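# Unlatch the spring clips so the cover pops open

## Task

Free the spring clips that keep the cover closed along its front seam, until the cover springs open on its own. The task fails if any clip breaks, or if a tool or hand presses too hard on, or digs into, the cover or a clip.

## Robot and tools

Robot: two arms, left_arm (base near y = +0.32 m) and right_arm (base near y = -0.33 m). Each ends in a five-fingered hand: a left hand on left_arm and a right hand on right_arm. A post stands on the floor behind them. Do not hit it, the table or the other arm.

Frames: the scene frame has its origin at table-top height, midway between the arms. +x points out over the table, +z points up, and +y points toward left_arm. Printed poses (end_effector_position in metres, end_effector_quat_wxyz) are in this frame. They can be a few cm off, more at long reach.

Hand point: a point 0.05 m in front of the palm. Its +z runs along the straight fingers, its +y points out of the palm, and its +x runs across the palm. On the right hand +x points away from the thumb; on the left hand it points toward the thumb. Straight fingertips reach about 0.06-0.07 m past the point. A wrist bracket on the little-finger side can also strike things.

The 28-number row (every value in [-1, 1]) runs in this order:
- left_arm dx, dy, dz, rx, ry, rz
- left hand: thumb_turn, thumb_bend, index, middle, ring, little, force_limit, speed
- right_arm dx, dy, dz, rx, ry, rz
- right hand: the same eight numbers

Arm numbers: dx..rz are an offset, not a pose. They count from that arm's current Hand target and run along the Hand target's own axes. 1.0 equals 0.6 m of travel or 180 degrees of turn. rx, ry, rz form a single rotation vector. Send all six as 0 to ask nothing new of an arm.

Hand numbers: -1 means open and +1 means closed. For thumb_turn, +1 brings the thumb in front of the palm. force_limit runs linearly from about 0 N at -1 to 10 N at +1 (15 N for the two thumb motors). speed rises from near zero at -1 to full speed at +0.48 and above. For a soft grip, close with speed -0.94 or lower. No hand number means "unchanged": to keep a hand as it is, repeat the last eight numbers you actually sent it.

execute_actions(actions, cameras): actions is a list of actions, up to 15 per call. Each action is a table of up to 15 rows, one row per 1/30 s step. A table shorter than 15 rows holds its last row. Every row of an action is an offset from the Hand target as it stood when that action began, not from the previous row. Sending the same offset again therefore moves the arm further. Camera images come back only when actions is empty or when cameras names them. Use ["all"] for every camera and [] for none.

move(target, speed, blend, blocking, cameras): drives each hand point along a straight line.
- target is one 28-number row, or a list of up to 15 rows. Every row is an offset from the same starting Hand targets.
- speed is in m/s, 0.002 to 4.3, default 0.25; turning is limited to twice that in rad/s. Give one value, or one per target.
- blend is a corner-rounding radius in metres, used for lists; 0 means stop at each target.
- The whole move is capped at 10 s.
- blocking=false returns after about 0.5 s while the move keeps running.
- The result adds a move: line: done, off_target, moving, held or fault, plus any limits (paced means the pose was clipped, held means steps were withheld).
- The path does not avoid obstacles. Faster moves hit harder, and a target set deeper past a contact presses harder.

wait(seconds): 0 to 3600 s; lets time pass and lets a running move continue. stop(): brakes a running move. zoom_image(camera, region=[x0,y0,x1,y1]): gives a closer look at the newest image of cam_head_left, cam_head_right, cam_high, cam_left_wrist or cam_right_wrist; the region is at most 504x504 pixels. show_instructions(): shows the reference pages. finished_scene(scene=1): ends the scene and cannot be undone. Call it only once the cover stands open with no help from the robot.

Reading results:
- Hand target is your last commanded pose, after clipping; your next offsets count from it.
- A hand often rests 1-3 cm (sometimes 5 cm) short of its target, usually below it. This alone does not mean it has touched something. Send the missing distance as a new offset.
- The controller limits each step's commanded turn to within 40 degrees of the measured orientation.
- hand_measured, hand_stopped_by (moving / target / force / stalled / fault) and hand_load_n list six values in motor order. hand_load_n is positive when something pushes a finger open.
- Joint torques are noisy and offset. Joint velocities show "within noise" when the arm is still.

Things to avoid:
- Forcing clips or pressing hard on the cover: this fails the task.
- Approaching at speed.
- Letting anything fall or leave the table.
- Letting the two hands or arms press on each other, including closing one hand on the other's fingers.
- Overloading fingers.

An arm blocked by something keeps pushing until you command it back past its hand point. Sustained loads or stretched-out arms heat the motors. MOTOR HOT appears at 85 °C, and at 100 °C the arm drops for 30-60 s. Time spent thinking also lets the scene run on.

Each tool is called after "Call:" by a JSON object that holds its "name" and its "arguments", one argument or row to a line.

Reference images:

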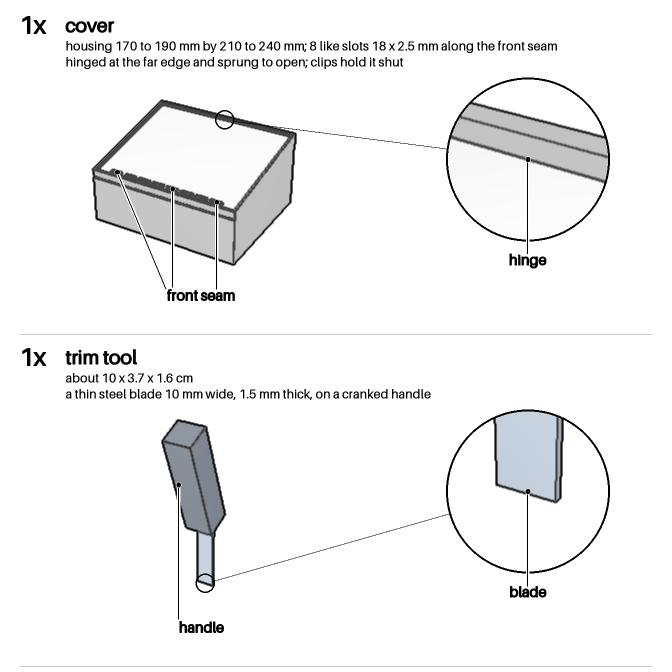

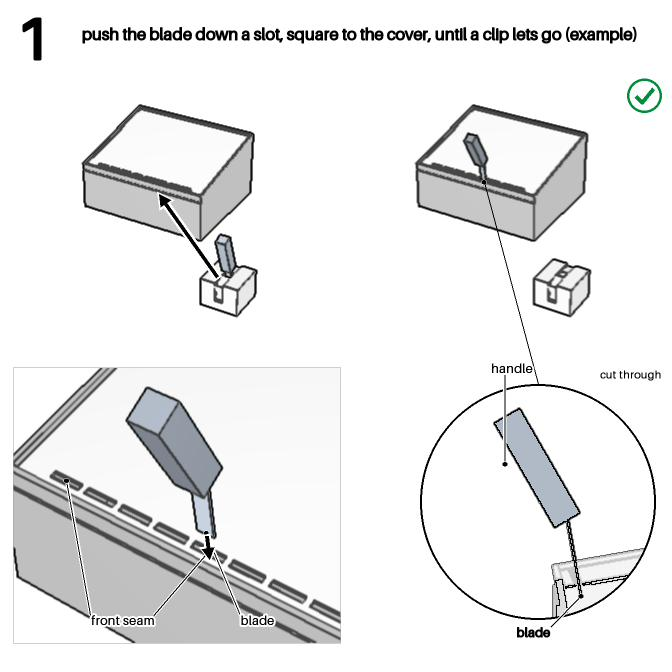

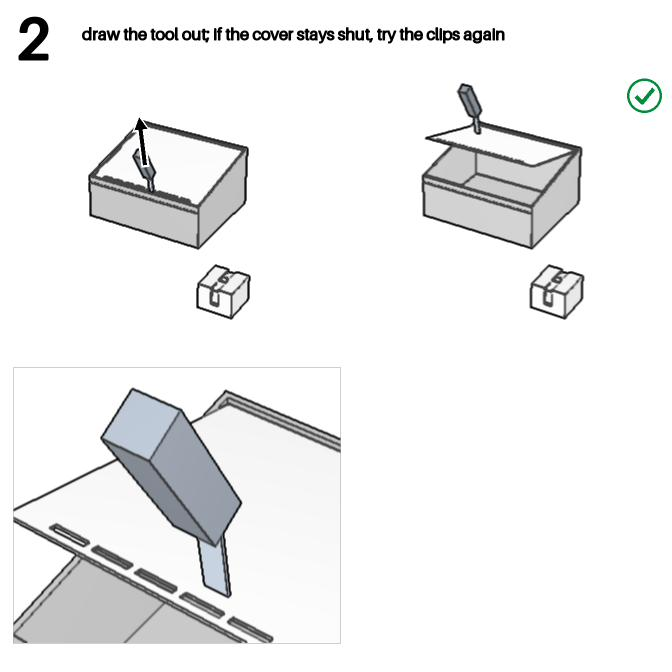

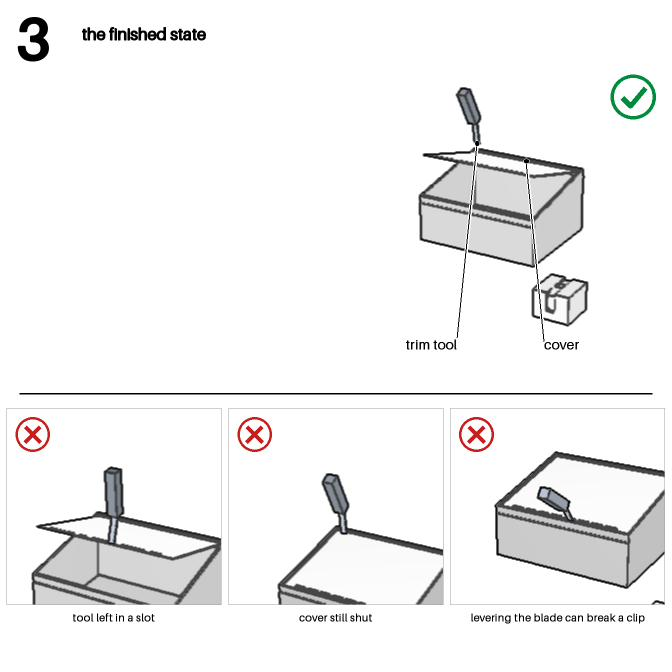

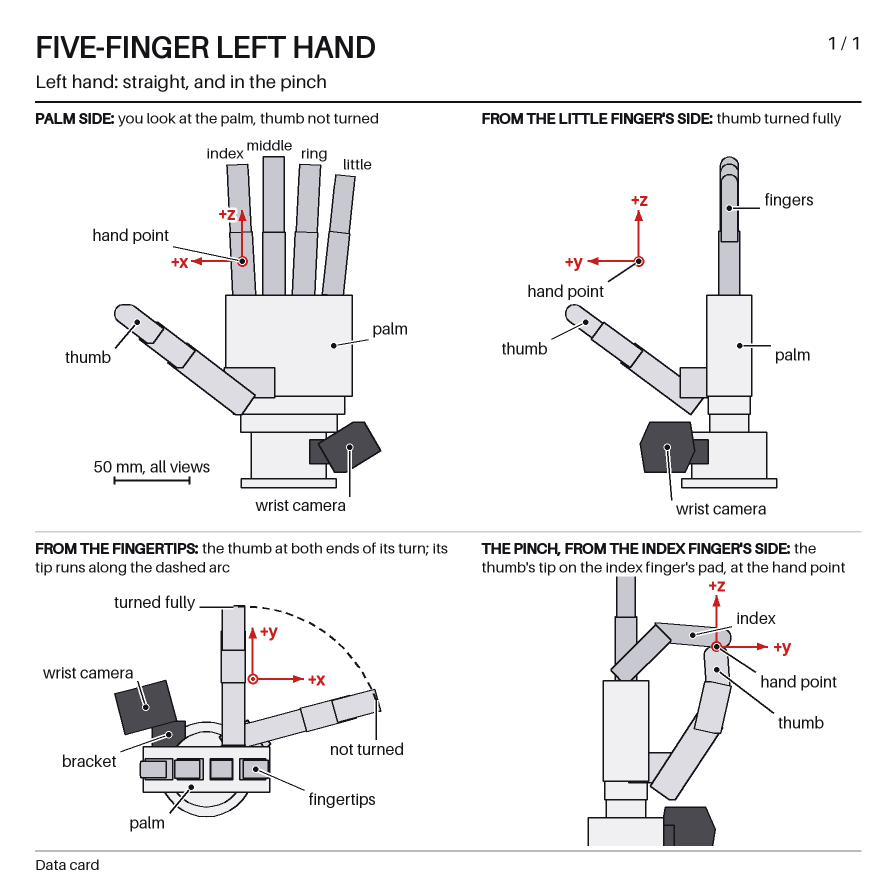

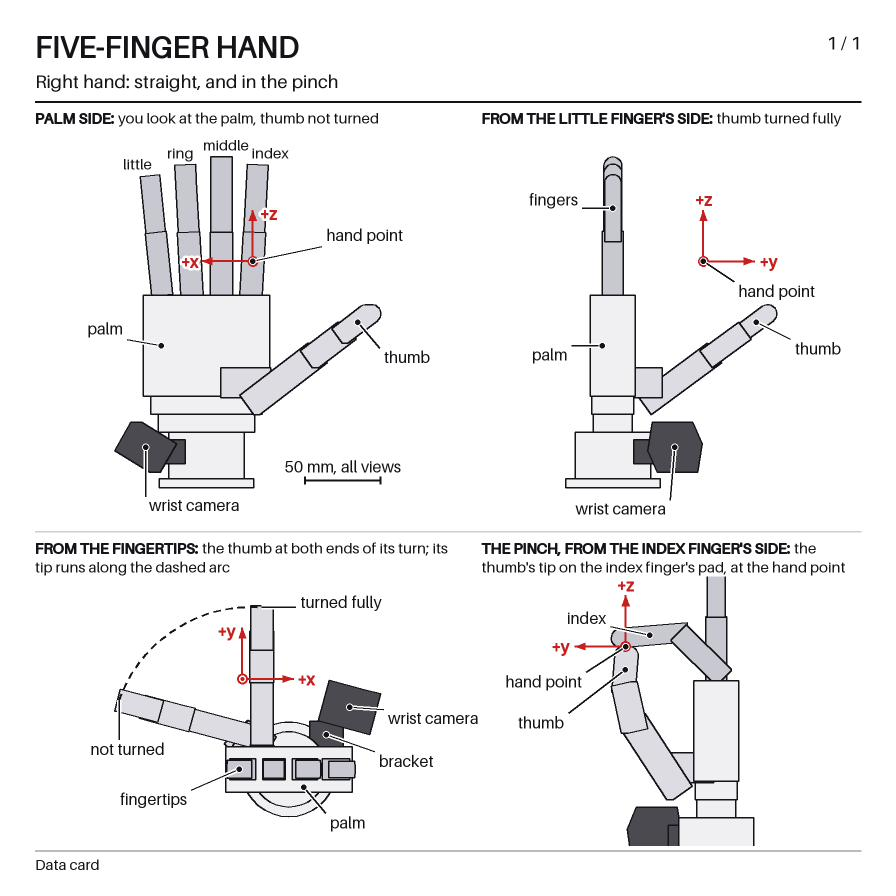

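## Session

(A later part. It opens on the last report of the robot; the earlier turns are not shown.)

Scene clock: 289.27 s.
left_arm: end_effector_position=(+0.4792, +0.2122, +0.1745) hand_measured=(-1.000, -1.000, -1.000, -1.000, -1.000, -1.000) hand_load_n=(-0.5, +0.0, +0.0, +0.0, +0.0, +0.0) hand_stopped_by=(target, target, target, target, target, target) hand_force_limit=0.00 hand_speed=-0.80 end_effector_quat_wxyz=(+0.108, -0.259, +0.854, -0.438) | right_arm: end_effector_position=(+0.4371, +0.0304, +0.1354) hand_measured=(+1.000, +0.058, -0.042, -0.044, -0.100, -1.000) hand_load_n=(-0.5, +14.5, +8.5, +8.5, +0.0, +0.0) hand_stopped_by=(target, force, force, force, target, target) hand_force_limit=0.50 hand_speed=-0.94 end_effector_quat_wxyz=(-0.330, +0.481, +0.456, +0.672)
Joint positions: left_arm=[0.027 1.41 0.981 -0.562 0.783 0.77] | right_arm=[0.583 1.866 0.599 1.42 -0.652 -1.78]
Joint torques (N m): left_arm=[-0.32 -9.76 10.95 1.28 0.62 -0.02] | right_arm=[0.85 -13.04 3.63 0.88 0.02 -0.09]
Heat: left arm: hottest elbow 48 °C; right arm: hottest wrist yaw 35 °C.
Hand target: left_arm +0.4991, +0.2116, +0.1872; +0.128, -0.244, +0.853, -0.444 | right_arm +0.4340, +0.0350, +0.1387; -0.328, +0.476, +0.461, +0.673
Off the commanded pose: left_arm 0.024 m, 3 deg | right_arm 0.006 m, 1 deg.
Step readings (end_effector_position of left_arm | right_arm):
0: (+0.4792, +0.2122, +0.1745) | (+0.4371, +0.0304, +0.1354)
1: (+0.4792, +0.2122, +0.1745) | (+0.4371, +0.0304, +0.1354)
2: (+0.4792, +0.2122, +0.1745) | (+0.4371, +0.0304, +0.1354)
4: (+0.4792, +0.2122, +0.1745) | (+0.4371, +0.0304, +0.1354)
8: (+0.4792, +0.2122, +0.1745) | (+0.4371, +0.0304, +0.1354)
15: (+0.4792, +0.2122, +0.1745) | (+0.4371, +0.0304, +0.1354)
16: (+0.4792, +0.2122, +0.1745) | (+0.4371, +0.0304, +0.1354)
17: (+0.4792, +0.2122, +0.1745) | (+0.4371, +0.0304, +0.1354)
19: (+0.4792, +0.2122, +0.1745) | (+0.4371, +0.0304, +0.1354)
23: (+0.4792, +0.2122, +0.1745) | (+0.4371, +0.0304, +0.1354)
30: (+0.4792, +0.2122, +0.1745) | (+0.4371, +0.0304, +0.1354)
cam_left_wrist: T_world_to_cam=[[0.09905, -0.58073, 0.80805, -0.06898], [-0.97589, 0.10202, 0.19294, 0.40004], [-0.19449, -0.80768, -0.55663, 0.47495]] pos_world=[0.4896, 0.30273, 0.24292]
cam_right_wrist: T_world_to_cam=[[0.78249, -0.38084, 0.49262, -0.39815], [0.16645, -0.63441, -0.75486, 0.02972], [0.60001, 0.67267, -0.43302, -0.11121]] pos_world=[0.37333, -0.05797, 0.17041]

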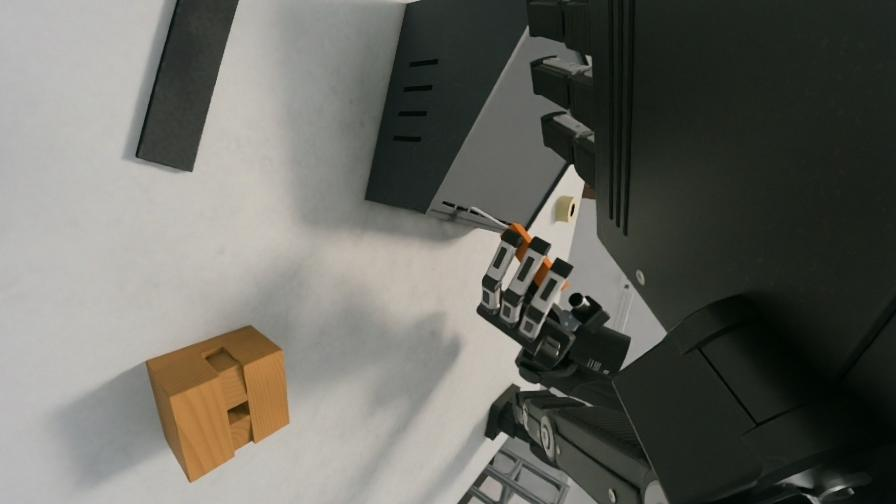

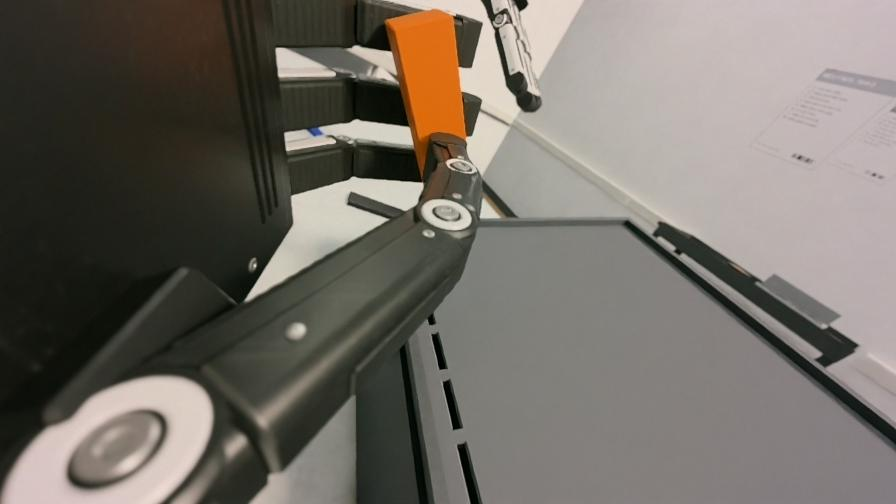

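Call:
{"name": "move", "arguments": {
  "target": [0,0,0,0,0,0,-1,-1,-1,-1,-1,-1,0,-0.8,0.0022,-0.0191,-0.0368,0.0009,0.0039,-0.0190,1,0.1,0.35,0.35,-0.1,-1,0.5,-0.94],
  "speed": 0.06,
  "cameras": ["cam_left_wrist","cam_high"]
}}

Call:
{"name": "zoom_image", "arguments": {
  "camera": "cam_left_wrist",
  "region": [456, 198, 526, 254]
}}

Call:
{"name": "zoom_image", "arguments": {
  "camera": "cam_high",
  "region": [450, 205, 480, 240]
}}

Scene clock: 292.73 s.
left_arm: end_effector_position=(+0.4792, +0.2122, +0.1745) hand_measured=(-1.000, -1.000, -1.000, -1.000, -1.000, -1.000) hand_load_n=(-0.5, +0.0, +0.0, +0.0, +0.0, +0.0) hand_stopped_by=(target, target, target, target, target, target) hand_force_limit=0.00 hand_speed=-0.80 end_effector_quat_wxyz=(+0.108, -0.259, +0.854, -0.438) | right_arm: end_effector_position=(+0.4161, +0.0200, +0.1337) hand_measured=(+1.000, +0.058, -0.042, -0.044, -0.100, -1.000) hand_load_n=(-0.5, +14.5, +9.0, +8.5, +0.0, +0.0) hand_stopped_by=(target, force, force, force, target, target) hand_force_limit=0.50 hand_speed=-0.94 end_effector_quat_wxyz=(-0.317, +0.464, +0.472, +0.680)
Joint positions: left_arm=[0.027 1.41 0.981 -0.562 0.783 0.77] | right_arm=[0.583 1.866 0.539 1.486 -0.667 -1.828]
Joint torques (N m): left_arm=[-0.32 -9.76 10.96 1.26 0.62 -0.02] | right_arm=[-0.21 -10.75 3.08 2.13 -0.11 -0.09]
Heat: left arm: hottest elbow 48 °C; right arm: hottest wrist yaw 35 °C.
Hand target: left_arm +0.4991, +0.2116, +0.1872; +0.128, -0.244, +0.853, -0.444 | right_arm +0.4159, +0.0185, +0.1337; -0.312, +0.458, +0.474, +0.685
Off the commanded pose: left_arm 0.024 m, 3 deg | right_arm 0.001 m, 1 deg.
move: done
cam_left_wrist: T_world_to_cam=[[0.09905, -0.58073, 0.80805, -0.06898], [-0.97589, 0.10202, 0.19294, 0.40004], [-0.19449, -0.80768, -0.55663, 0.47495]] pos_world=[0.4896, 0.30273, 0.24292]
Images, in order (width x height): cam_high 896x504, cam_left_wrist 896x504.

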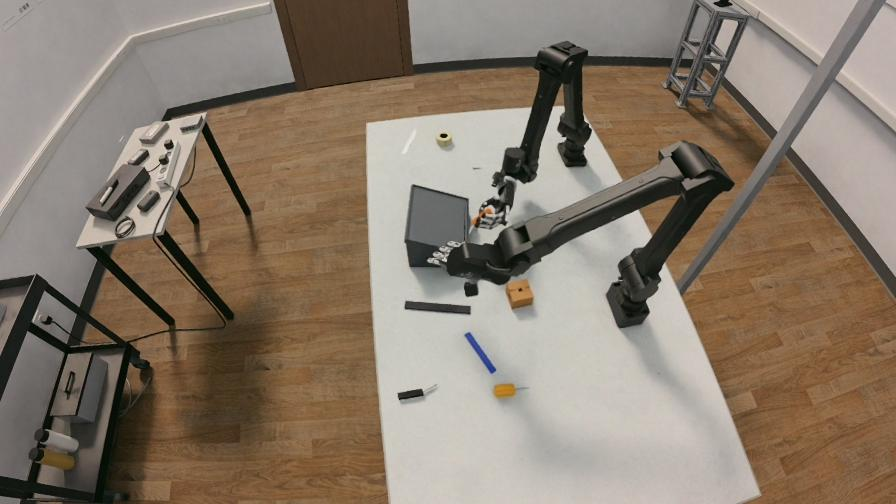

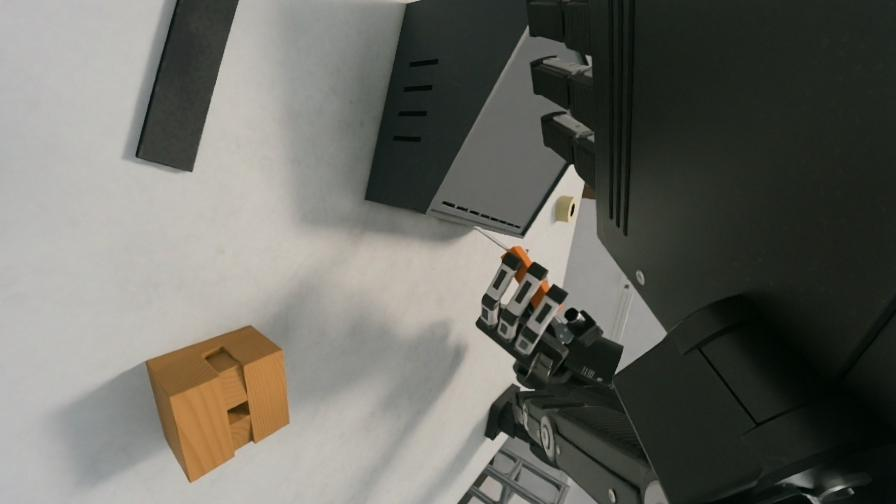

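Scaled by 7.200 from the camera's image (finer frame: 1280x720).

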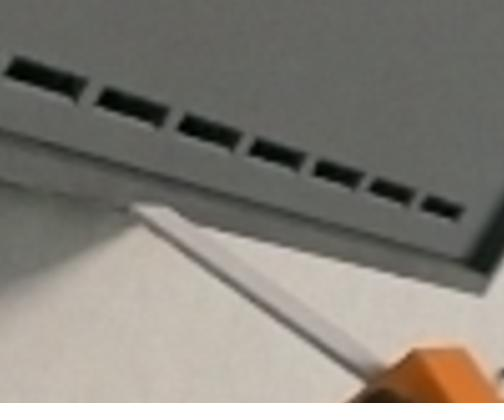

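Scaled by 14.400 from the camera's image (finer frame: 1280x720).

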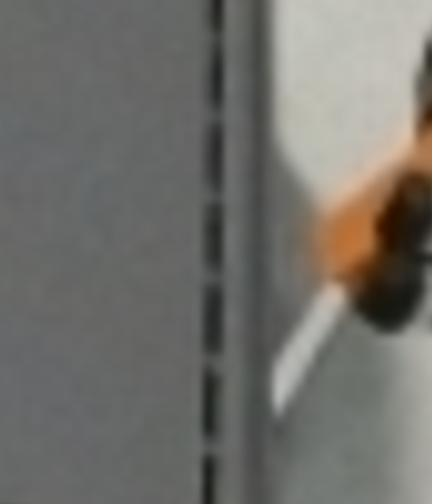

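Call:
{"name": "move", "arguments": {
  "target": [0,0,0,0,0,0,-1,-1,-1,-1,-1,-1,0,-0.8,-0.0108,0.0167,-0.0086,0,0,0,1,0.1,0.35,0.35,-0.1,-1,0.5,-0.94],
  "speed": 0.05,
  "cameras": ["cam_left_wrist"]
}}

Call:
{"name": "zoom_image", "arguments": {
  "camera": "cam_left_wrist",
  "region": [456, 198, 506, 238]
}}

Scene clock: 296.43 s.
left_arm: end_effector_position=(+0.4792, +0.2122, +0.1745) hand_measured=(-1.000, -1.000, -1.000, -1.000, -1.000, -1.000) hand_load_n=(+0.0, +0.0, +0.0, +0.0, +0.0, +0.0) hand_stopped_by=(target, target, target, target, target, target) hand_force_limit=0.00 hand_speed=-0.80 end_effector_quat_wxyz=(+0.108, -0.259, +0.854, -0.438) | right_arm: end_effector_position=(+0.4190, +0.0134, +0.1285) hand_measured=(+1.000, +0.058, -0.042, -0.044, -0.100, -1.000) hand_load_n=(-0.5, +14.5, +9.0, +8.5, +0.0, +0.0) hand_stopped_by=(target, force, force, force, target, target) hand_force_limit=0.50 hand_speed=-0.94 end_effector_quat_wxyz=(-0.319, +0.463, +0.476, +0.677)
Joint positions: left_arm=[0.027 1.41 0.981 -0.562 0.783 0.77] | right_arm=[0.559 1.88 0.539 1.497 -0.7 -1.829]
Joint torques (N m): left_arm=[-0.26 -9.76 10.96 1.26 0.62 -0.02] | right_arm=[-0.91 -10.7 3.75 2.04 -0.08 -0.02]
Heat: left arm: hottest elbow 48 °C; right arm: hottest wrist yaw 35 °C.
Hand target: left_arm +0.4991, +0.2116, +0.1872; +0.128, -0.244, +0.853, -0.444 | right_arm +0.4254, +0.0100, +0.1307; -0.312, +0.458, +0.474, +0.685
Off the commanded pose: left_arm 0.024 m, 3 deg | right_arm 0.008 m, 1 deg.
move: done
cam_left_wrist: T_world_to_cam=[[0.09905, -0.58073, 0.80805, -0.06898], [-0.97589, 0.10202, 0.19294, 0.40004], [-0.19449, -0.80768, -0.55663, 0.47495]] pos_world=[0.4896, 0.30273, 0.24292]

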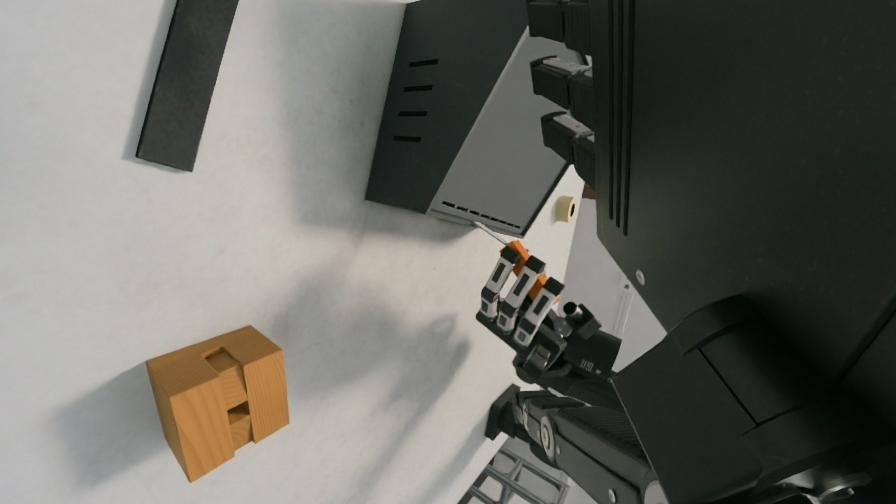

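Scaled by 10.080 from the camera's image (finer frame: 1280x720).

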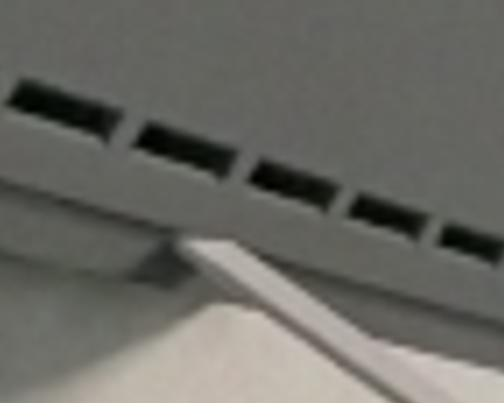

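Call:
{"name": "move", "arguments": {
  "target": [0,0,0,0,0,0,-1,-1,-1,-1,-1,-1,0,-0.8,-0.0036,0.0102,0.0048,0,0,0,1,0.1,0.35,0.35,-0.1,-1,0.5,-0.94],
  "speed": 0.03,
  "cameras": ["cam_left_wrist"]
}}

Call:
{"name": "zoom_image", "arguments": {
  "camera": "cam_left_wrist",
  "region": [456, 198, 506, 238]
}}

Scene clock: 298.57 s.
left_arm: end_effector_position=(+0.4792, +0.2122, +0.1745) hand_measured=(-1.000, -1.000, -1.000, -1.000, -1.000, -1.000) hand_load_n=(+0.0, +0.0, +0.0, +0.0, +0.0, +0.0) hand_stopped_by=(target, target, target, target, target, target) hand_force_limit=0.00 hand_speed=-0.80 end_effector_quat_wxyz=(+0.108, -0.259, +0.854, -0.438) | right_arm: end_effector_position=(+0.4221, +0.0130, +0.1294) hand_measured=(+1.000, +0.058, -0.042, -0.044, -0.100, -1.000) hand_load_n=(-0.5, +14.5, +8.5, +8.5, +0.0, +0.0) hand_stopped_by=(target, force, force, force, target, target) hand_force_limit=0.50 hand_speed=-0.94 end_effector_quat_wxyz=(-0.318, +0.461, +0.476, +0.678)
Joint positions: left_arm=[0.027 1.41 0.981 -0.562 0.783 0.77] | right_arm=[0.553 1.883 0.547 1.497 -0.707 -1.829]
Joint torques (N m): left_arm=[-0.32 -9.82 10.96 1.26 0.62 -0.02] | right_arm=[-0.62 -10.7 4.45 1.57 -0.12 0]
Heat: left arm: hottest elbow 48 °C; right arm: hottest wrist yaw 35 °C.
Hand target: left_arm +0.4991, +0.2116, +0.1872; +0.128, -0.244, +0.853, -0.444 | right_arm +0.4324, +0.0106, +0.1314; -0.312, +0.458, +0.474, +0.685
Off the commanded pose: left_arm 0.024 m, 3 deg | right_arm 0.011 m, 1 deg.
move: off_target (right_arm)
cam_left_wrist: T_world_to_cam=[[0.09905, -0.58073, 0.80805, -0.06898], [-0.97589, 0.10202, 0.19294, 0.40004], [-0.19449, -0.80768, -0.55663, 0.47495]] pos_world=[0.4896, 0.30273, 0.24292]

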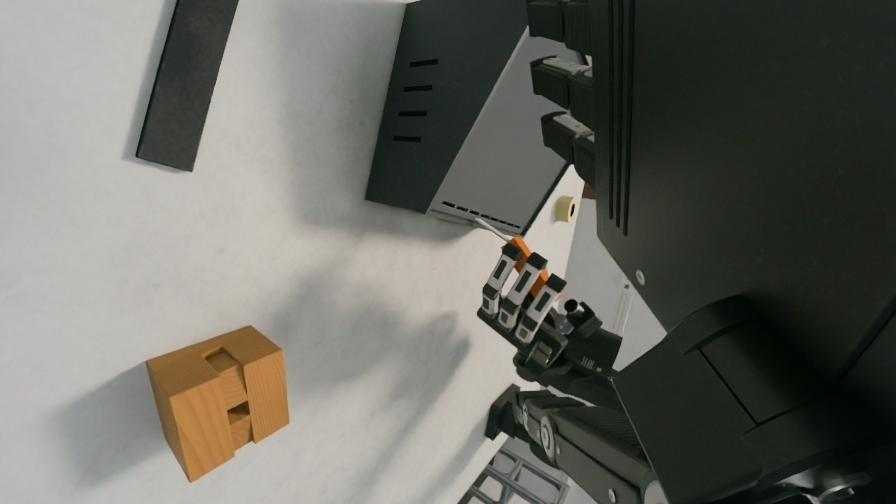

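Scaled by 10.080 from the camera's image (finer frame: 1280x720).

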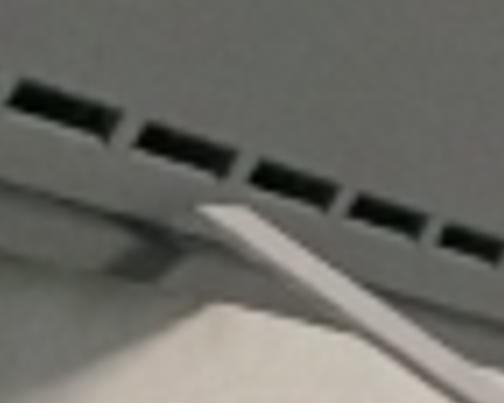

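Call:
{"name": "move", "arguments": {
  "target": [0,0,0,0,0,0,-1,-1,-1,-1,-1,-1,0,-0.8,0.0000,0.0060,0.0020,0,0,0,1,0.1,0.35,0.35,-0.1,-1,0.5,-0.94],
  "speed": 0.03,
  "cameras": ["cam_left_wrist"]
}}

Call:
{"name": "zoom_image", "arguments": {
  "camera": "cam_left_wrist",
  "region": [456, 198, 506, 238]
}}

Scene clock: 299.67 s.
left_arm: end_effector_position=(+0.4792, +0.2122, +0.1745) hand_measured=(-1.000, -1.000, -1.000, -1.000, -1.000, -1.000) hand_load_n=(+0.0, +0.0, +0.0, +0.0, +0.0, +0.0) hand_stopped_by=(target, target, target, target, target, target) hand_force_limit=0.00 hand_speed=-0.80 end_effector_quat_wxyz=(+0.108, -0.259, +0.854, -0.438) | right_arm: end_effector_position=(+0.4254, +0.0128, +0.1322) hand_measured=(+1.000, +0.058, -0.042, -0.044, -0.100, -1.000) hand_load_n=(-0.5, +14.0, +8.5, +8.5, +0.0, +0.0) hand_stopped_by=(target, force, force, force, target, target) hand_force_limit=0.50 hand_speed=-0.94 end_effector_quat_wxyz=(-0.317, +0.458, +0.476, +0.680)
Joint positions: left_arm=[0.027 1.41 0.981 -0.562 0.783 0.77] | right_arm=[0.548 1.883 0.555 1.497 -0.712 -1.829]
Joint torques (N m): left_arm=[-0.26 -9.76 10.96 1.31 0.62 -0.02] | right_arm=[-1.08 -10.99 4.48 1.21 -0.11 0.01]
Heat: left arm: hottest elbow 48 °C; right arm: hottest wrist yaw 35 °C.
Hand target: left_arm +0.4991, +0.2116, +0.1872; +0.128, -0.244, +0.853, -0.444 | right_arm +0.4360, +0.0104, +0.1329; -0.312, +0.458, +0.474, +0.685
Off the commanded pose: left_arm 0.024 m, 3 deg | right_arm 0.011 m, 1 deg.
move: off_target (right_arm)
cam_left_wrist: T_world_to_cam=[[0.09905, -0.58073, 0.80805, -0.06898], [-0.97589, 0.10202, 0.19294, 0.40004], [-0.19449, -0.80768, -0.55663, 0.47495]] pos_world=[0.4896, 0.30273, 0.24292]

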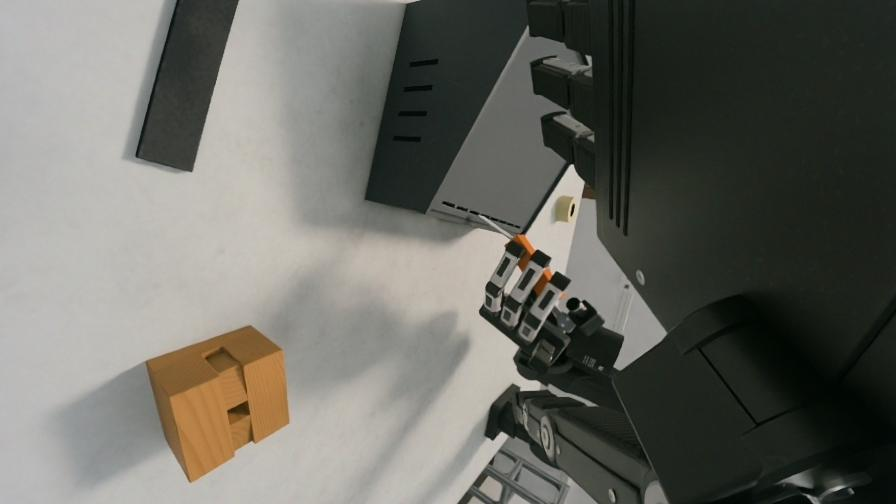

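Scaled by 10.080 from the camera's image (finer frame: 1280x720).

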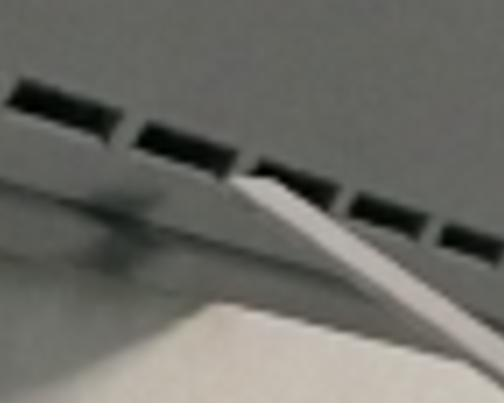

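Call:
{"name": "move", "arguments": {
  "target": [0,0,0,0,0,0,-1,-1,-1,-1,-1,-1,0,-0.8,-0.0105,0.0023,0.0000,0,0,0,1,0.1,0.35,0.35,-0.1,-1,0.5,-0.94],
  "speed": 0.03,
  "cameras": ["cam_left_wrist"]
}}

Call:
{"name": "zoom_image", "arguments": {
  "camera": "cam_left_wrist",
  "region": [456, 198, 506, 238]
}}

Scene clock: 300.80 s.
left_arm: end_effector_position=(+0.4792, +0.2122, +0.1745) hand_measured=(-1.000, -1.000, -1.000, -1.000, -1.000, -1.000) hand_load_n=(-0.5, +0.0, +0.0, +0.0, +0.0, +0.0) hand_stopped_by=(target, target, target, target, target, target) hand_force_limit=0.00 hand_speed=-0.80 end_effector_quat_wxyz=(+0.108, -0.259, +0.854, -0.438) | right_arm: end_effector_position=(+0.4290, +0.0125, +0.1233) hand_measured=(+1.000, +0.058, -0.042, -0.044, -0.100, -1.000) hand_load_n=(-0.5, +14.0, +8.5, +8.5, +0.0, +0.0) hand_stopped_by=(target, force, force, force, target, target) hand_force_limit=0.50 hand_speed=-0.94 end_effector_quat_wxyz=(-0.318, +0.463, +0.477, +0.676)
Joint positions: left_arm=[0.027 1.41 0.981 -0.562 0.783 0.77] | right_arm=[0.542 1.906 0.564 1.497 -0.718 -1.829]
Joint torques (N m): left_arm=[-0.26 -9.82 10.95 1.26 0.62 -0.02] | right_arm=[-1.14 -11.16 4.45 1.72 -0.1 0.02]
Heat: left arm: hottest elbow 48 °C; right arm: hottest wrist yaw 35 °C.
Hand target: left_arm +0.4991, +0.2116, +0.1872; +0.128, -0.244, +0.853, -0.444 | right_arm +0.4395, +0.0099, +0.1276; -0.312, +0.458, +0.474, +0.685
Off the commanded pose: left_arm 0.024 m, 3 deg | right_arm 0.012 m, 1 deg.
move: off_target (right_arm)
cam_left_wrist: T_world_to_cam=[[0.09905, -0.58073, 0.80805, -0.06898], [-0.97589, 0.10202, 0.19294, 0.40004], [-0.19449, -0.80768, -0.55663, 0.47495]] pos_world=[0.4896, 0.30273, 0.24292]

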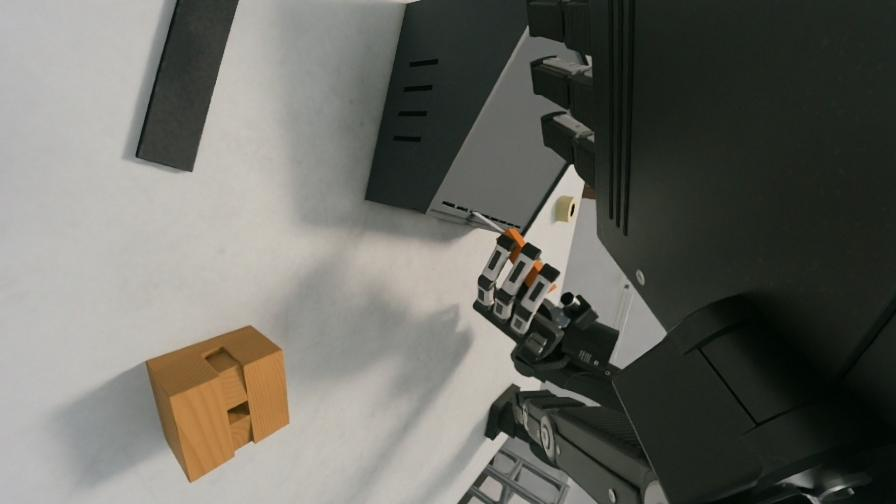

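Scaled by 10.080 from the camera's image (finer frame: 1280x720).

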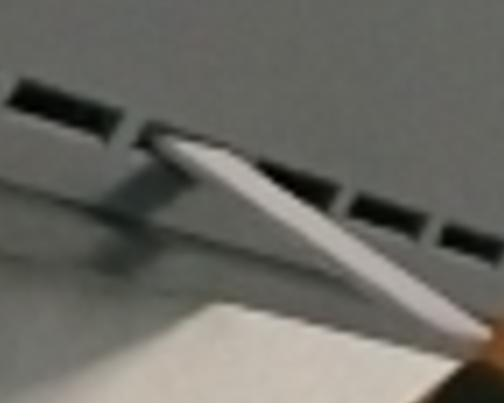

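Call:
{"name": "move", "arguments": {
  "target": [0,0,0,0,0,0,-1,-1,-1,-1,-1,-1,0,-0.8,-0.0062,0.0000,0.0000,0,0,0,1,0.1,0.35,0.35,-0.1,-1,0.5,-0.94],
  "speed": 0.03,
  "cameras": ["cam_left_wrist"]
}}

Call:
{"name": "zoom_image", "arguments": {
  "camera": "cam_left_wrist",
  "region": [456, 198, 506, 238]
}}

Scene clock: 302.40 s.
left_arm: end_effector_position=(+0.4792, +0.2122, +0.1745) hand_measured=(-1.000, -1.000, -1.000, -1.000, -1.000, -1.000) hand_load_n=(+0.0, +0.0, +0.0, +0.0, +0.0, +0.0) hand_stopped_by=(target, target, target, target, target, target) hand_force_limit=0.00 hand_speed=-0.80 end_effector_quat_wxyz=(+0.108, -0.259, +0.854, -0.438) | right_arm: end_effector_position=(+0.4310, +0.0128, +0.1189) hand_measured=(+1.000, +0.058, -0.042, -0.044, -0.100, -1.000) hand_load_n=(-0.5, +14.5, +8.5, +8.5, +0.0, +0.0) hand_stopped_by=(target, force, force, force, target, target) hand_force_limit=0.50 hand_speed=-0.94 end_effector_quat_wxyz=(-0.319, +0.465, +0.477, +0.674)
Joint positions: left_arm=[0.027 1.41 0.981 -0.562 0.783 0.77] | right_arm=[0.54 1.917 0.569 1.497 -0.72 -1.829]
Joint torques (N m): left_arm=[-0.32 -9.82 10.96 1.29 0.62 -0.02] | right_arm=[-1.03 -11.16 4.31 2.09 -0.11 0.02]
Heat: left arm: hottest elbow 48 °C; right arm: hottest wrist yaw 35 °C.
Hand target: left_arm +0.4991, +0.2116, +0.1872; +0.128, -0.244, +0.853, -0.444 | right_arm +0.4409, +0.0099, +0.1241; -0.312, +0.458, +0.474, +0.685
Off the commanded pose: left_arm 0.024 m, 3 deg | right_arm 0.012 m, 2 deg.
move: off_target (right_arm)
cam_left_wrist: T_world_to_cam=[[0.09905, -0.58073, 0.80805, -0.06898], [-0.97589, 0.10202, 0.19294, 0.40004], [-0.19449, -0.80768, -0.55663, 0.47495]] pos_world=[0.4896, 0.30273, 0.24292]

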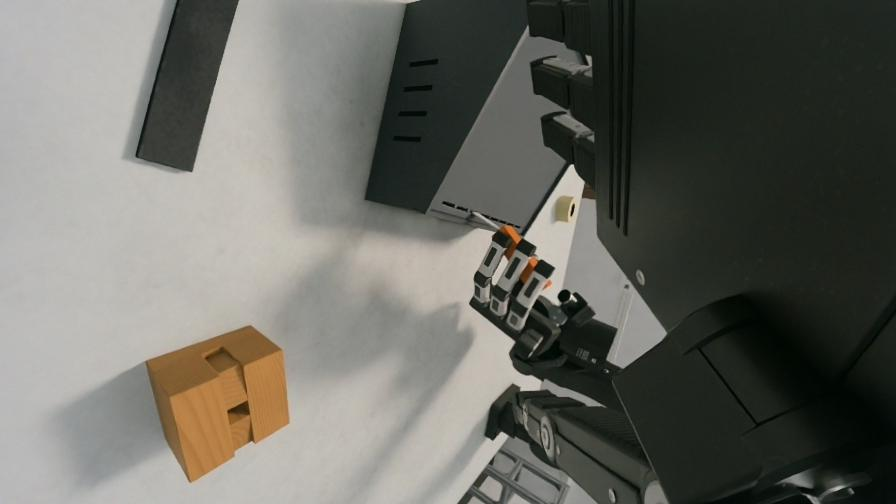

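Scaled by 10.080 from the camera's image (finer frame: 1280x720).

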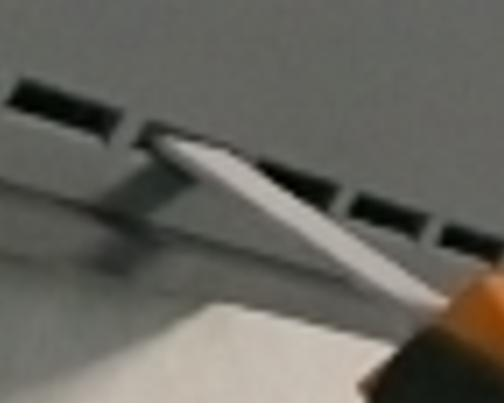

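Call:
{"name": "move", "arguments": {
  "target": [0,0,0,0,0,0,-1,-1,-1,-1,-1,-1,0,-0.8,-0.0062,0.0000,0.0000,0,0,0,1,0.1,0.35,0.35,-0.1,-1,0.5,-0.94],
  "speed": 0.03,
  "cameras": ["cam_left_wrist"]
}}

Call:
{"name": "zoom_image", "arguments": {
  "camera": "cam_left_wrist",
  "region": [456, 198, 506, 238]
}}

Scene clock: 303.90 s.
left_arm: end_effector_position=(+0.4792, +0.2122, +0.1745) hand_measured=(-1.000, -1.000, -1.000, -1.000, -1.000, -1.000) hand_load_n=(+0.0, +0.0, +0.0, +0.0, +0.0, +0.0) hand_stopped_by=(target, target, target, target, target, target) hand_force_limit=0.00 hand_speed=-0.80 end_effector_quat_wxyz=(+0.108, -0.259, +0.854, -0.438) | right_arm: end_effector_position=(+0.4324, +0.0129, +0.1169) hand_measured=(+1.000, +0.058, -0.042, -0.044, -0.100, -1.000) hand_load_n=(-0.5, +14.5, +8.5, +8.5, +0.0, +0.0) hand_stopped_by=(target, force, force, force, target, target) hand_force_limit=0.50 hand_speed=-0.94 end_effector_quat_wxyz=(-0.318, +0.464, +0.478, +0.675)
Joint positions: left_arm=[0.027 1.41 0.981 -0.562 0.783 0.77] | right_arm=[0.538 1.929 0.574 1.507 -0.723 -1.829]
Joint torques (N m): left_arm=[-0.32 -9.76 10.97 1.29 0.62 -0.02] | right_arm=[-1.03 -11.05 4.27 2.02 -0.09 0.03]
Heat: left arm: hottest elbow 48 °C; right arm: hottest wrist yaw 35 °C.
Hand target: left_arm +0.4991, +0.2116, +0.1872; +0.128, -0.244, +0.853, -0.444 | right_arm +0.4425, +0.0098, +0.1207; -0.312, +0.458, +0.474, +0.685
Off the commanded pose: left_arm 0.024 m, 3 deg | right_arm 0.011 m, 2 deg.
move: off_target (right_arm)
cam_left_wrist: T_world_to_cam=[[0.09905, -0.58073, 0.80805, -0.06898], [-0.97589, 0.10202, 0.19294, 0.40004], [-0.19449, -0.80768, -0.55663, 0.47495]] pos_world=[0.4896, 0.30273, 0.24292]

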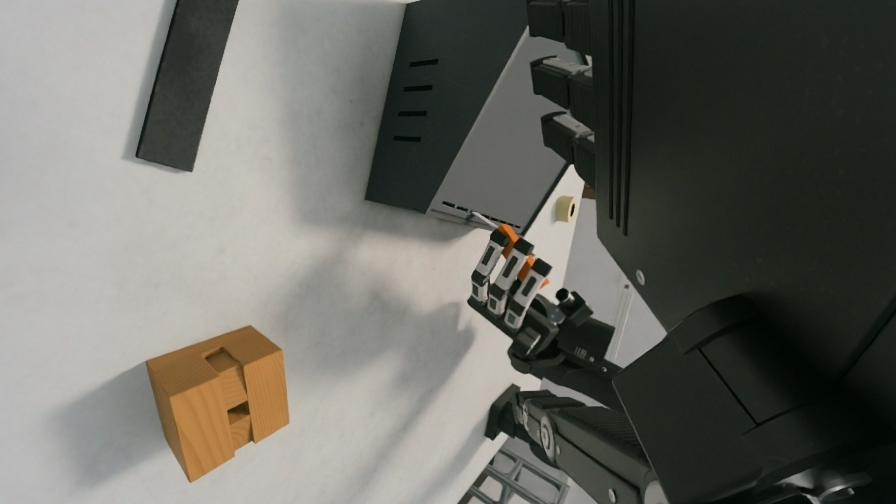

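Scaled by 10.080 from the camera's image (finer frame: 1280x720).

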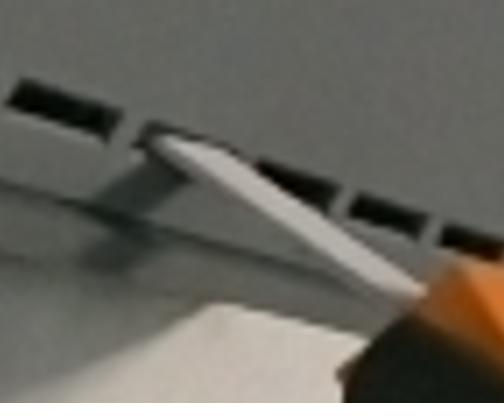

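Call:
{"name": "move", "arguments": {
  "target": [0,0,0,0,0,0,-1,-1,-1,-1,-1,-1,0,-0.8,-0.0067,-0.0005,0.0000,0,0,0,1,0.1,0.35,0.35,-0.1,-1,0.5,-0.94],
  "speed": 0.03,
  "cameras": ["cam_left_wrist"]
}}

Call:
{"name": "zoom_image", "arguments": {
  "camera": "cam_left_wrist",
  "region": [456, 198, 506, 238]
}}

Scene clock: 304.90 s.
left_arm: end_effector_position=(+0.4792, +0.2122, +0.1745) hand_measured=(-1.000, -1.000, -1.000, -1.000, -1.000, -1.000) hand_load_n=(+0.0, +0.0, +0.0, +0.0, +0.0, +0.0) hand_stopped_by=(target, target, target, target, target, target) hand_force_limit=0.00 hand_speed=-0.80 end_effector_quat_wxyz=(+0.108, -0.259, +0.854, -0.438) | right_arm: end_effector_position=(+0.4322, +0.0135, +0.1162) hand_measured=(+1.000, +0.058, -0.042, -0.044, -0.100, -1.000) hand_load_n=(-1.0, +14.0, +7.5, +9.5, +0.0, +0.0) hand_stopped_by=(target, force, force, force, target, target) hand_force_limit=0.50 hand_speed=-0.94 end_effector_quat_wxyz=(-0.319, +0.460, +0.478, +0.677)
Joint positions: left_arm=[0.027 1.41 0.981 -0.562 0.783 0.77] | right_arm=[0.538 1.94 0.577 1.523 -0.726 -1.829]
Joint torques (N m): left_arm=[-0.26 -9.82 10.96 1.28 0.62 -0.01] | right_arm=[-1.2 -10.7 4.34 1.8 0 0.04]
Heat: left arm: hottest elbow 48 °C; right arm: hottest wrist yaw 35 °C.
Hand target: left_arm +0.4991, +0.2116, +0.1872; +0.128, -0.244, +0.853, -0.444 | right_arm +0.4437, +0.0098, +0.1169; -0.312, +0.458, +0.474, +0.685
Off the commanded pose: left_arm 0.024 m, 3 deg | right_arm 0.012 m, 1 deg.
move: off_target (right_arm)
cam_left_wrist: T_world_to_cam=[[0.09905, -0.58073, 0.80805, -0.06898], [-0.97589, 0.10202, 0.19294, 0.40004], [-0.19449, -0.80768, -0.55663, 0.47495]] pos_world=[0.4896, 0.30273, 0.24292]

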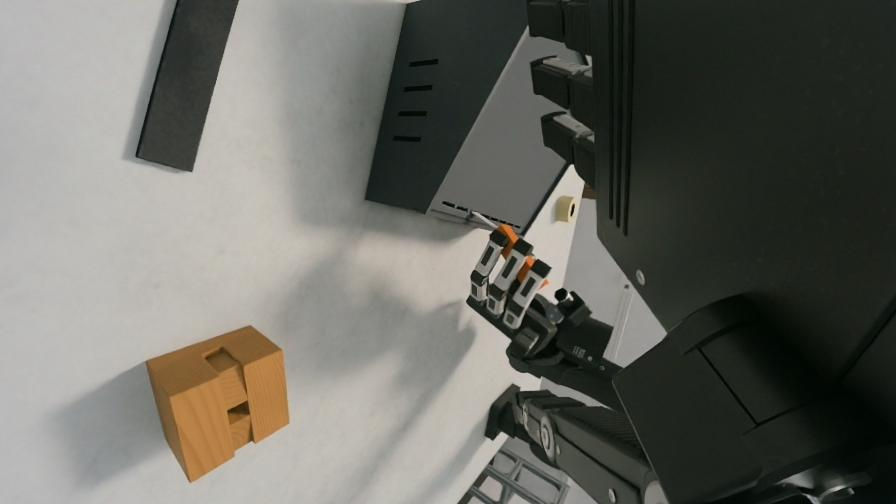

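Scaled by 10.080 from the camera's image (finer frame: 1280x720).

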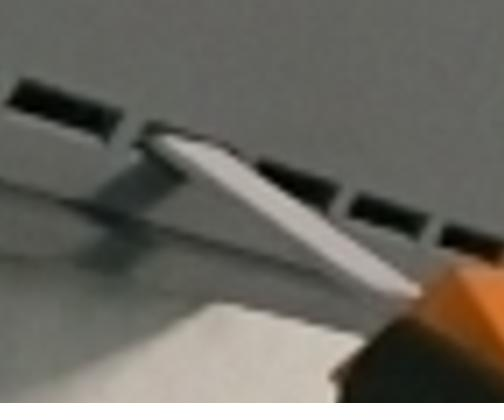

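Call:
{"name": "move", "arguments": {
  "target": [0,0,0,0,0,0,-1,-1,-1,-1,-1,-1,0,-0.8,-0.0250,-0.0092,-0.0117,-0.0008,-0.0034,0.0163,1,0.1,0.35,0.35,-0.1,-1,0.5,-0.94],
  "speed": 0.03,
  "cameras": ["cam_left_wrist"]
}}

Call:
{"name": "zoom_image", "arguments": {
  "camera": "cam_left_wrist",
  "region": [456, 198, 506, 238]
}}

Scene clock: 307.57 s.
left_arm: end_effector_position=(+0.4792, +0.2122, +0.1745) hand_measured=(-1.000, -1.000, -1.000, -1.000, -1.000, -1.000) hand_load_n=(+0.0, +0.0, +0.0, +0.0, +0.0, +0.0) hand_stopped_by=(target, target, target, target, target, target) hand_force_limit=0.00 hand_speed=-0.80 end_effector_quat_wxyz=(+0.108, -0.259, +0.854, -0.438) | right_arm: end_effector_position=(+0.4317, +0.0124, +0.1152) hand_measured=(+1.000, +0.058, -0.042, -0.044, -0.100, -1.000) hand_load_n=(-1.5, +14.5, +8.0, +9.0, +0.0, +0.0) hand_stopped_by=(target, force, force, force, target, target) hand_force_limit=0.50 hand_speed=-0.94 end_effector_quat_wxyz=(-0.322, +0.454, +0.475, +0.682)
Joint positions: left_arm=[0.027 1.41 0.981 -0.562 0.783 0.77] | right_arm=[0.535 1.964 0.58 1.569 -0.73 -1.814]
Joint torques (N m): left_arm=[-0.32 -9.76 10.96 1.28 0.61 -0.02] | right_arm=[-1.55 -9.93 3.51 1.16 0.08 0.31]
Heat: left arm: hottest elbow 48 °C; right arm: hottest wrist yaw 35 °C.
Hand target: left_arm +0.4991, +0.2116, +0.1872; +0.128, -0.244, +0.853, -0.444 | right_arm +0.4425, +0.0051, +0.1000; -0.326, +0.474, +0.463, +0.675
Off the commanded pose: left_arm 0.024 m, 3 deg | right_arm 0.020 m, 3 deg.
move: off_target (right_arm)
cam_left_wrist: T_world_to_cam=[[0.09905, -0.58073, 0.80805, -0.06898], [-0.97589, 0.10202, 0.19294, 0.40004], [-0.19449, -0.80768, -0.55663, 0.47495]] pos_world=[0.4896, 0.30273, 0.24292]

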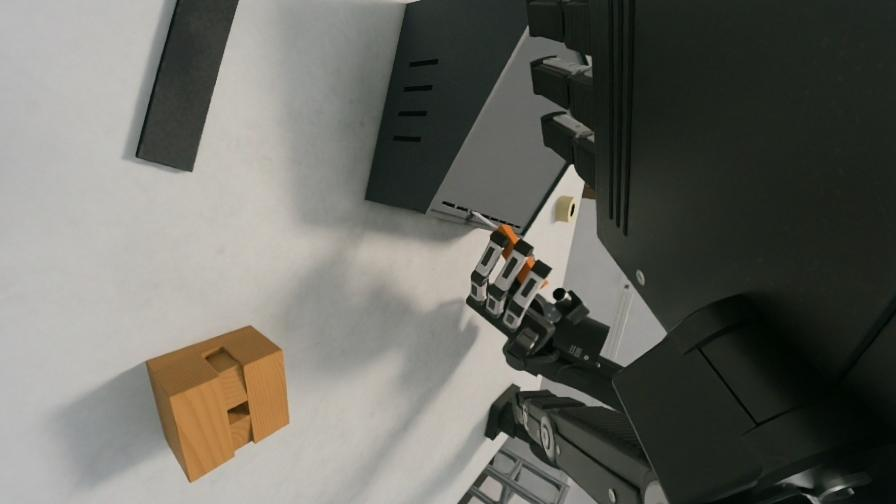

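Scaled by 10.080 from the camera's image (finer frame: 1280x720).

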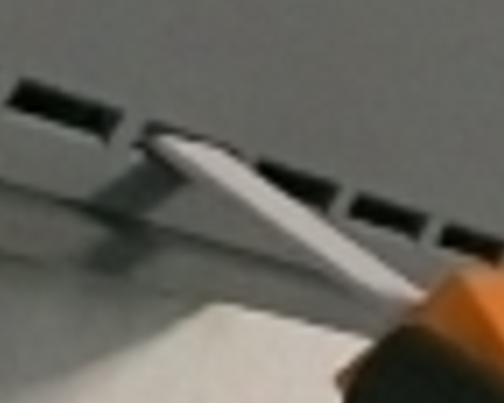

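Call:
{"name": "move", "arguments": {
  "target": [0,0,0,0,0,0,-1,-1,-1,-1,-1,-1,0,-0.8,-0.0250,-0.0082,-0.0107,-0.0008,-0.0034,0.0163,1,0.1,0.35,0.35,-0.1,-1,0.5,-0.94],
  "speed": 0.03,
  "cameras": ["cam_left_wrist"]
}}

Call:
{"name": "zoom_image", "arguments": {
  "camera": "cam_left_wrist",
  "region": [456, 198, 506, 238]
}}

Scene clock: 309.07 s.
left_arm: end_effector_position=(+0.4792, +0.2122, +0.1745) hand_measured=(-1.000, -1.000, -1.000, -1.000, -1.000, -1.000) hand_load_n=(+0.0, +0.0, +0.0, +0.0, +0.0, +0.0) hand_stopped_by=(target, target, target, target, target, target) hand_force_limit=0.00 hand_speed=-0.80 end_effector_quat_wxyz=(+0.108, -0.259, +0.854, -0.438) | right_arm: end_effector_position=(+0.4318, +0.0122, +0.1146) hand_measured=(+1.000, +0.058, -0.042, -0.044, -0.100, -1.000) hand_load_n=(-2.5, +14.5, +7.0, +10.0, +0.0, +0.0) hand_stopped_by=(target, force, force, force, target, target) hand_force_limit=0.50 hand_speed=-0.94 end_effector_quat_wxyz=(-0.325, +0.454, +0.473, +0.681)
Joint positions: left_arm=[0.027 1.41 0.981 -0.562 0.783 0.77] | right_arm=[0.533 1.968 0.581 1.576 -0.734 -1.804]
Joint torques (N m): left_arm=[-0.26 -9.82 10.96 1.29 0.62 -0.02] | right_arm=[-1.9 -8.41 2.77 1.06 0.18 0.55]
Heat: left arm: hottest elbow 48 °C; right arm: hottest wrist yaw 35 °C.
Hand target: left_arm +0.4991, +0.2116, +0.1872; +0.128, -0.244, +0.853, -0.444 | right_arm +0.4411, +0.0010, +0.0837; -0.340, +0.489, +0.452, +0.664
Off the commanded pose: left_arm 0.024 m, 3 deg | right_arm 0.034 m, 5 deg.
joint read past its limit (right arm) — joint 4 (wrist pitch), upper limit.
joint sent to its limit (right arm) — joint 4 (wrist pitch), upper limit. The joint targets still meet the commanded pose.
move: off_target (right_arm)
cam_left_wrist: T_world_to_cam=[[0.09905, -0.58073, 0.80805, -0.06898], [-0.97589, 0.10202, 0.19294, 0.40004], [-0.19449, -0.80768, -0.55663, 0.47495]] pos_world=[0.4896, 0.30273, 0.24292]

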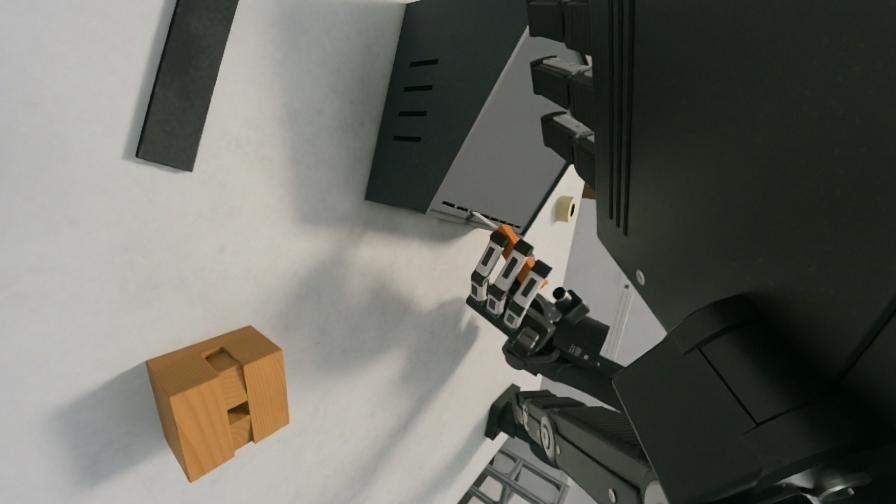

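Scaled by 10.080 from the camera's image (finer frame: 1280x720).

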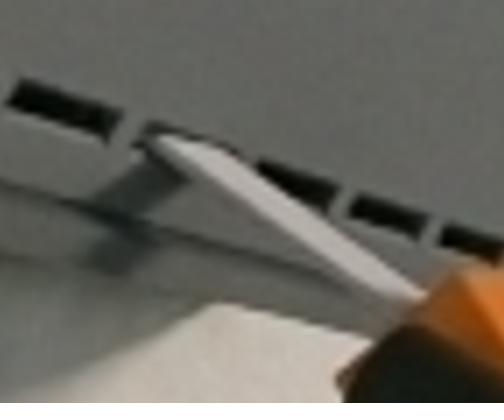

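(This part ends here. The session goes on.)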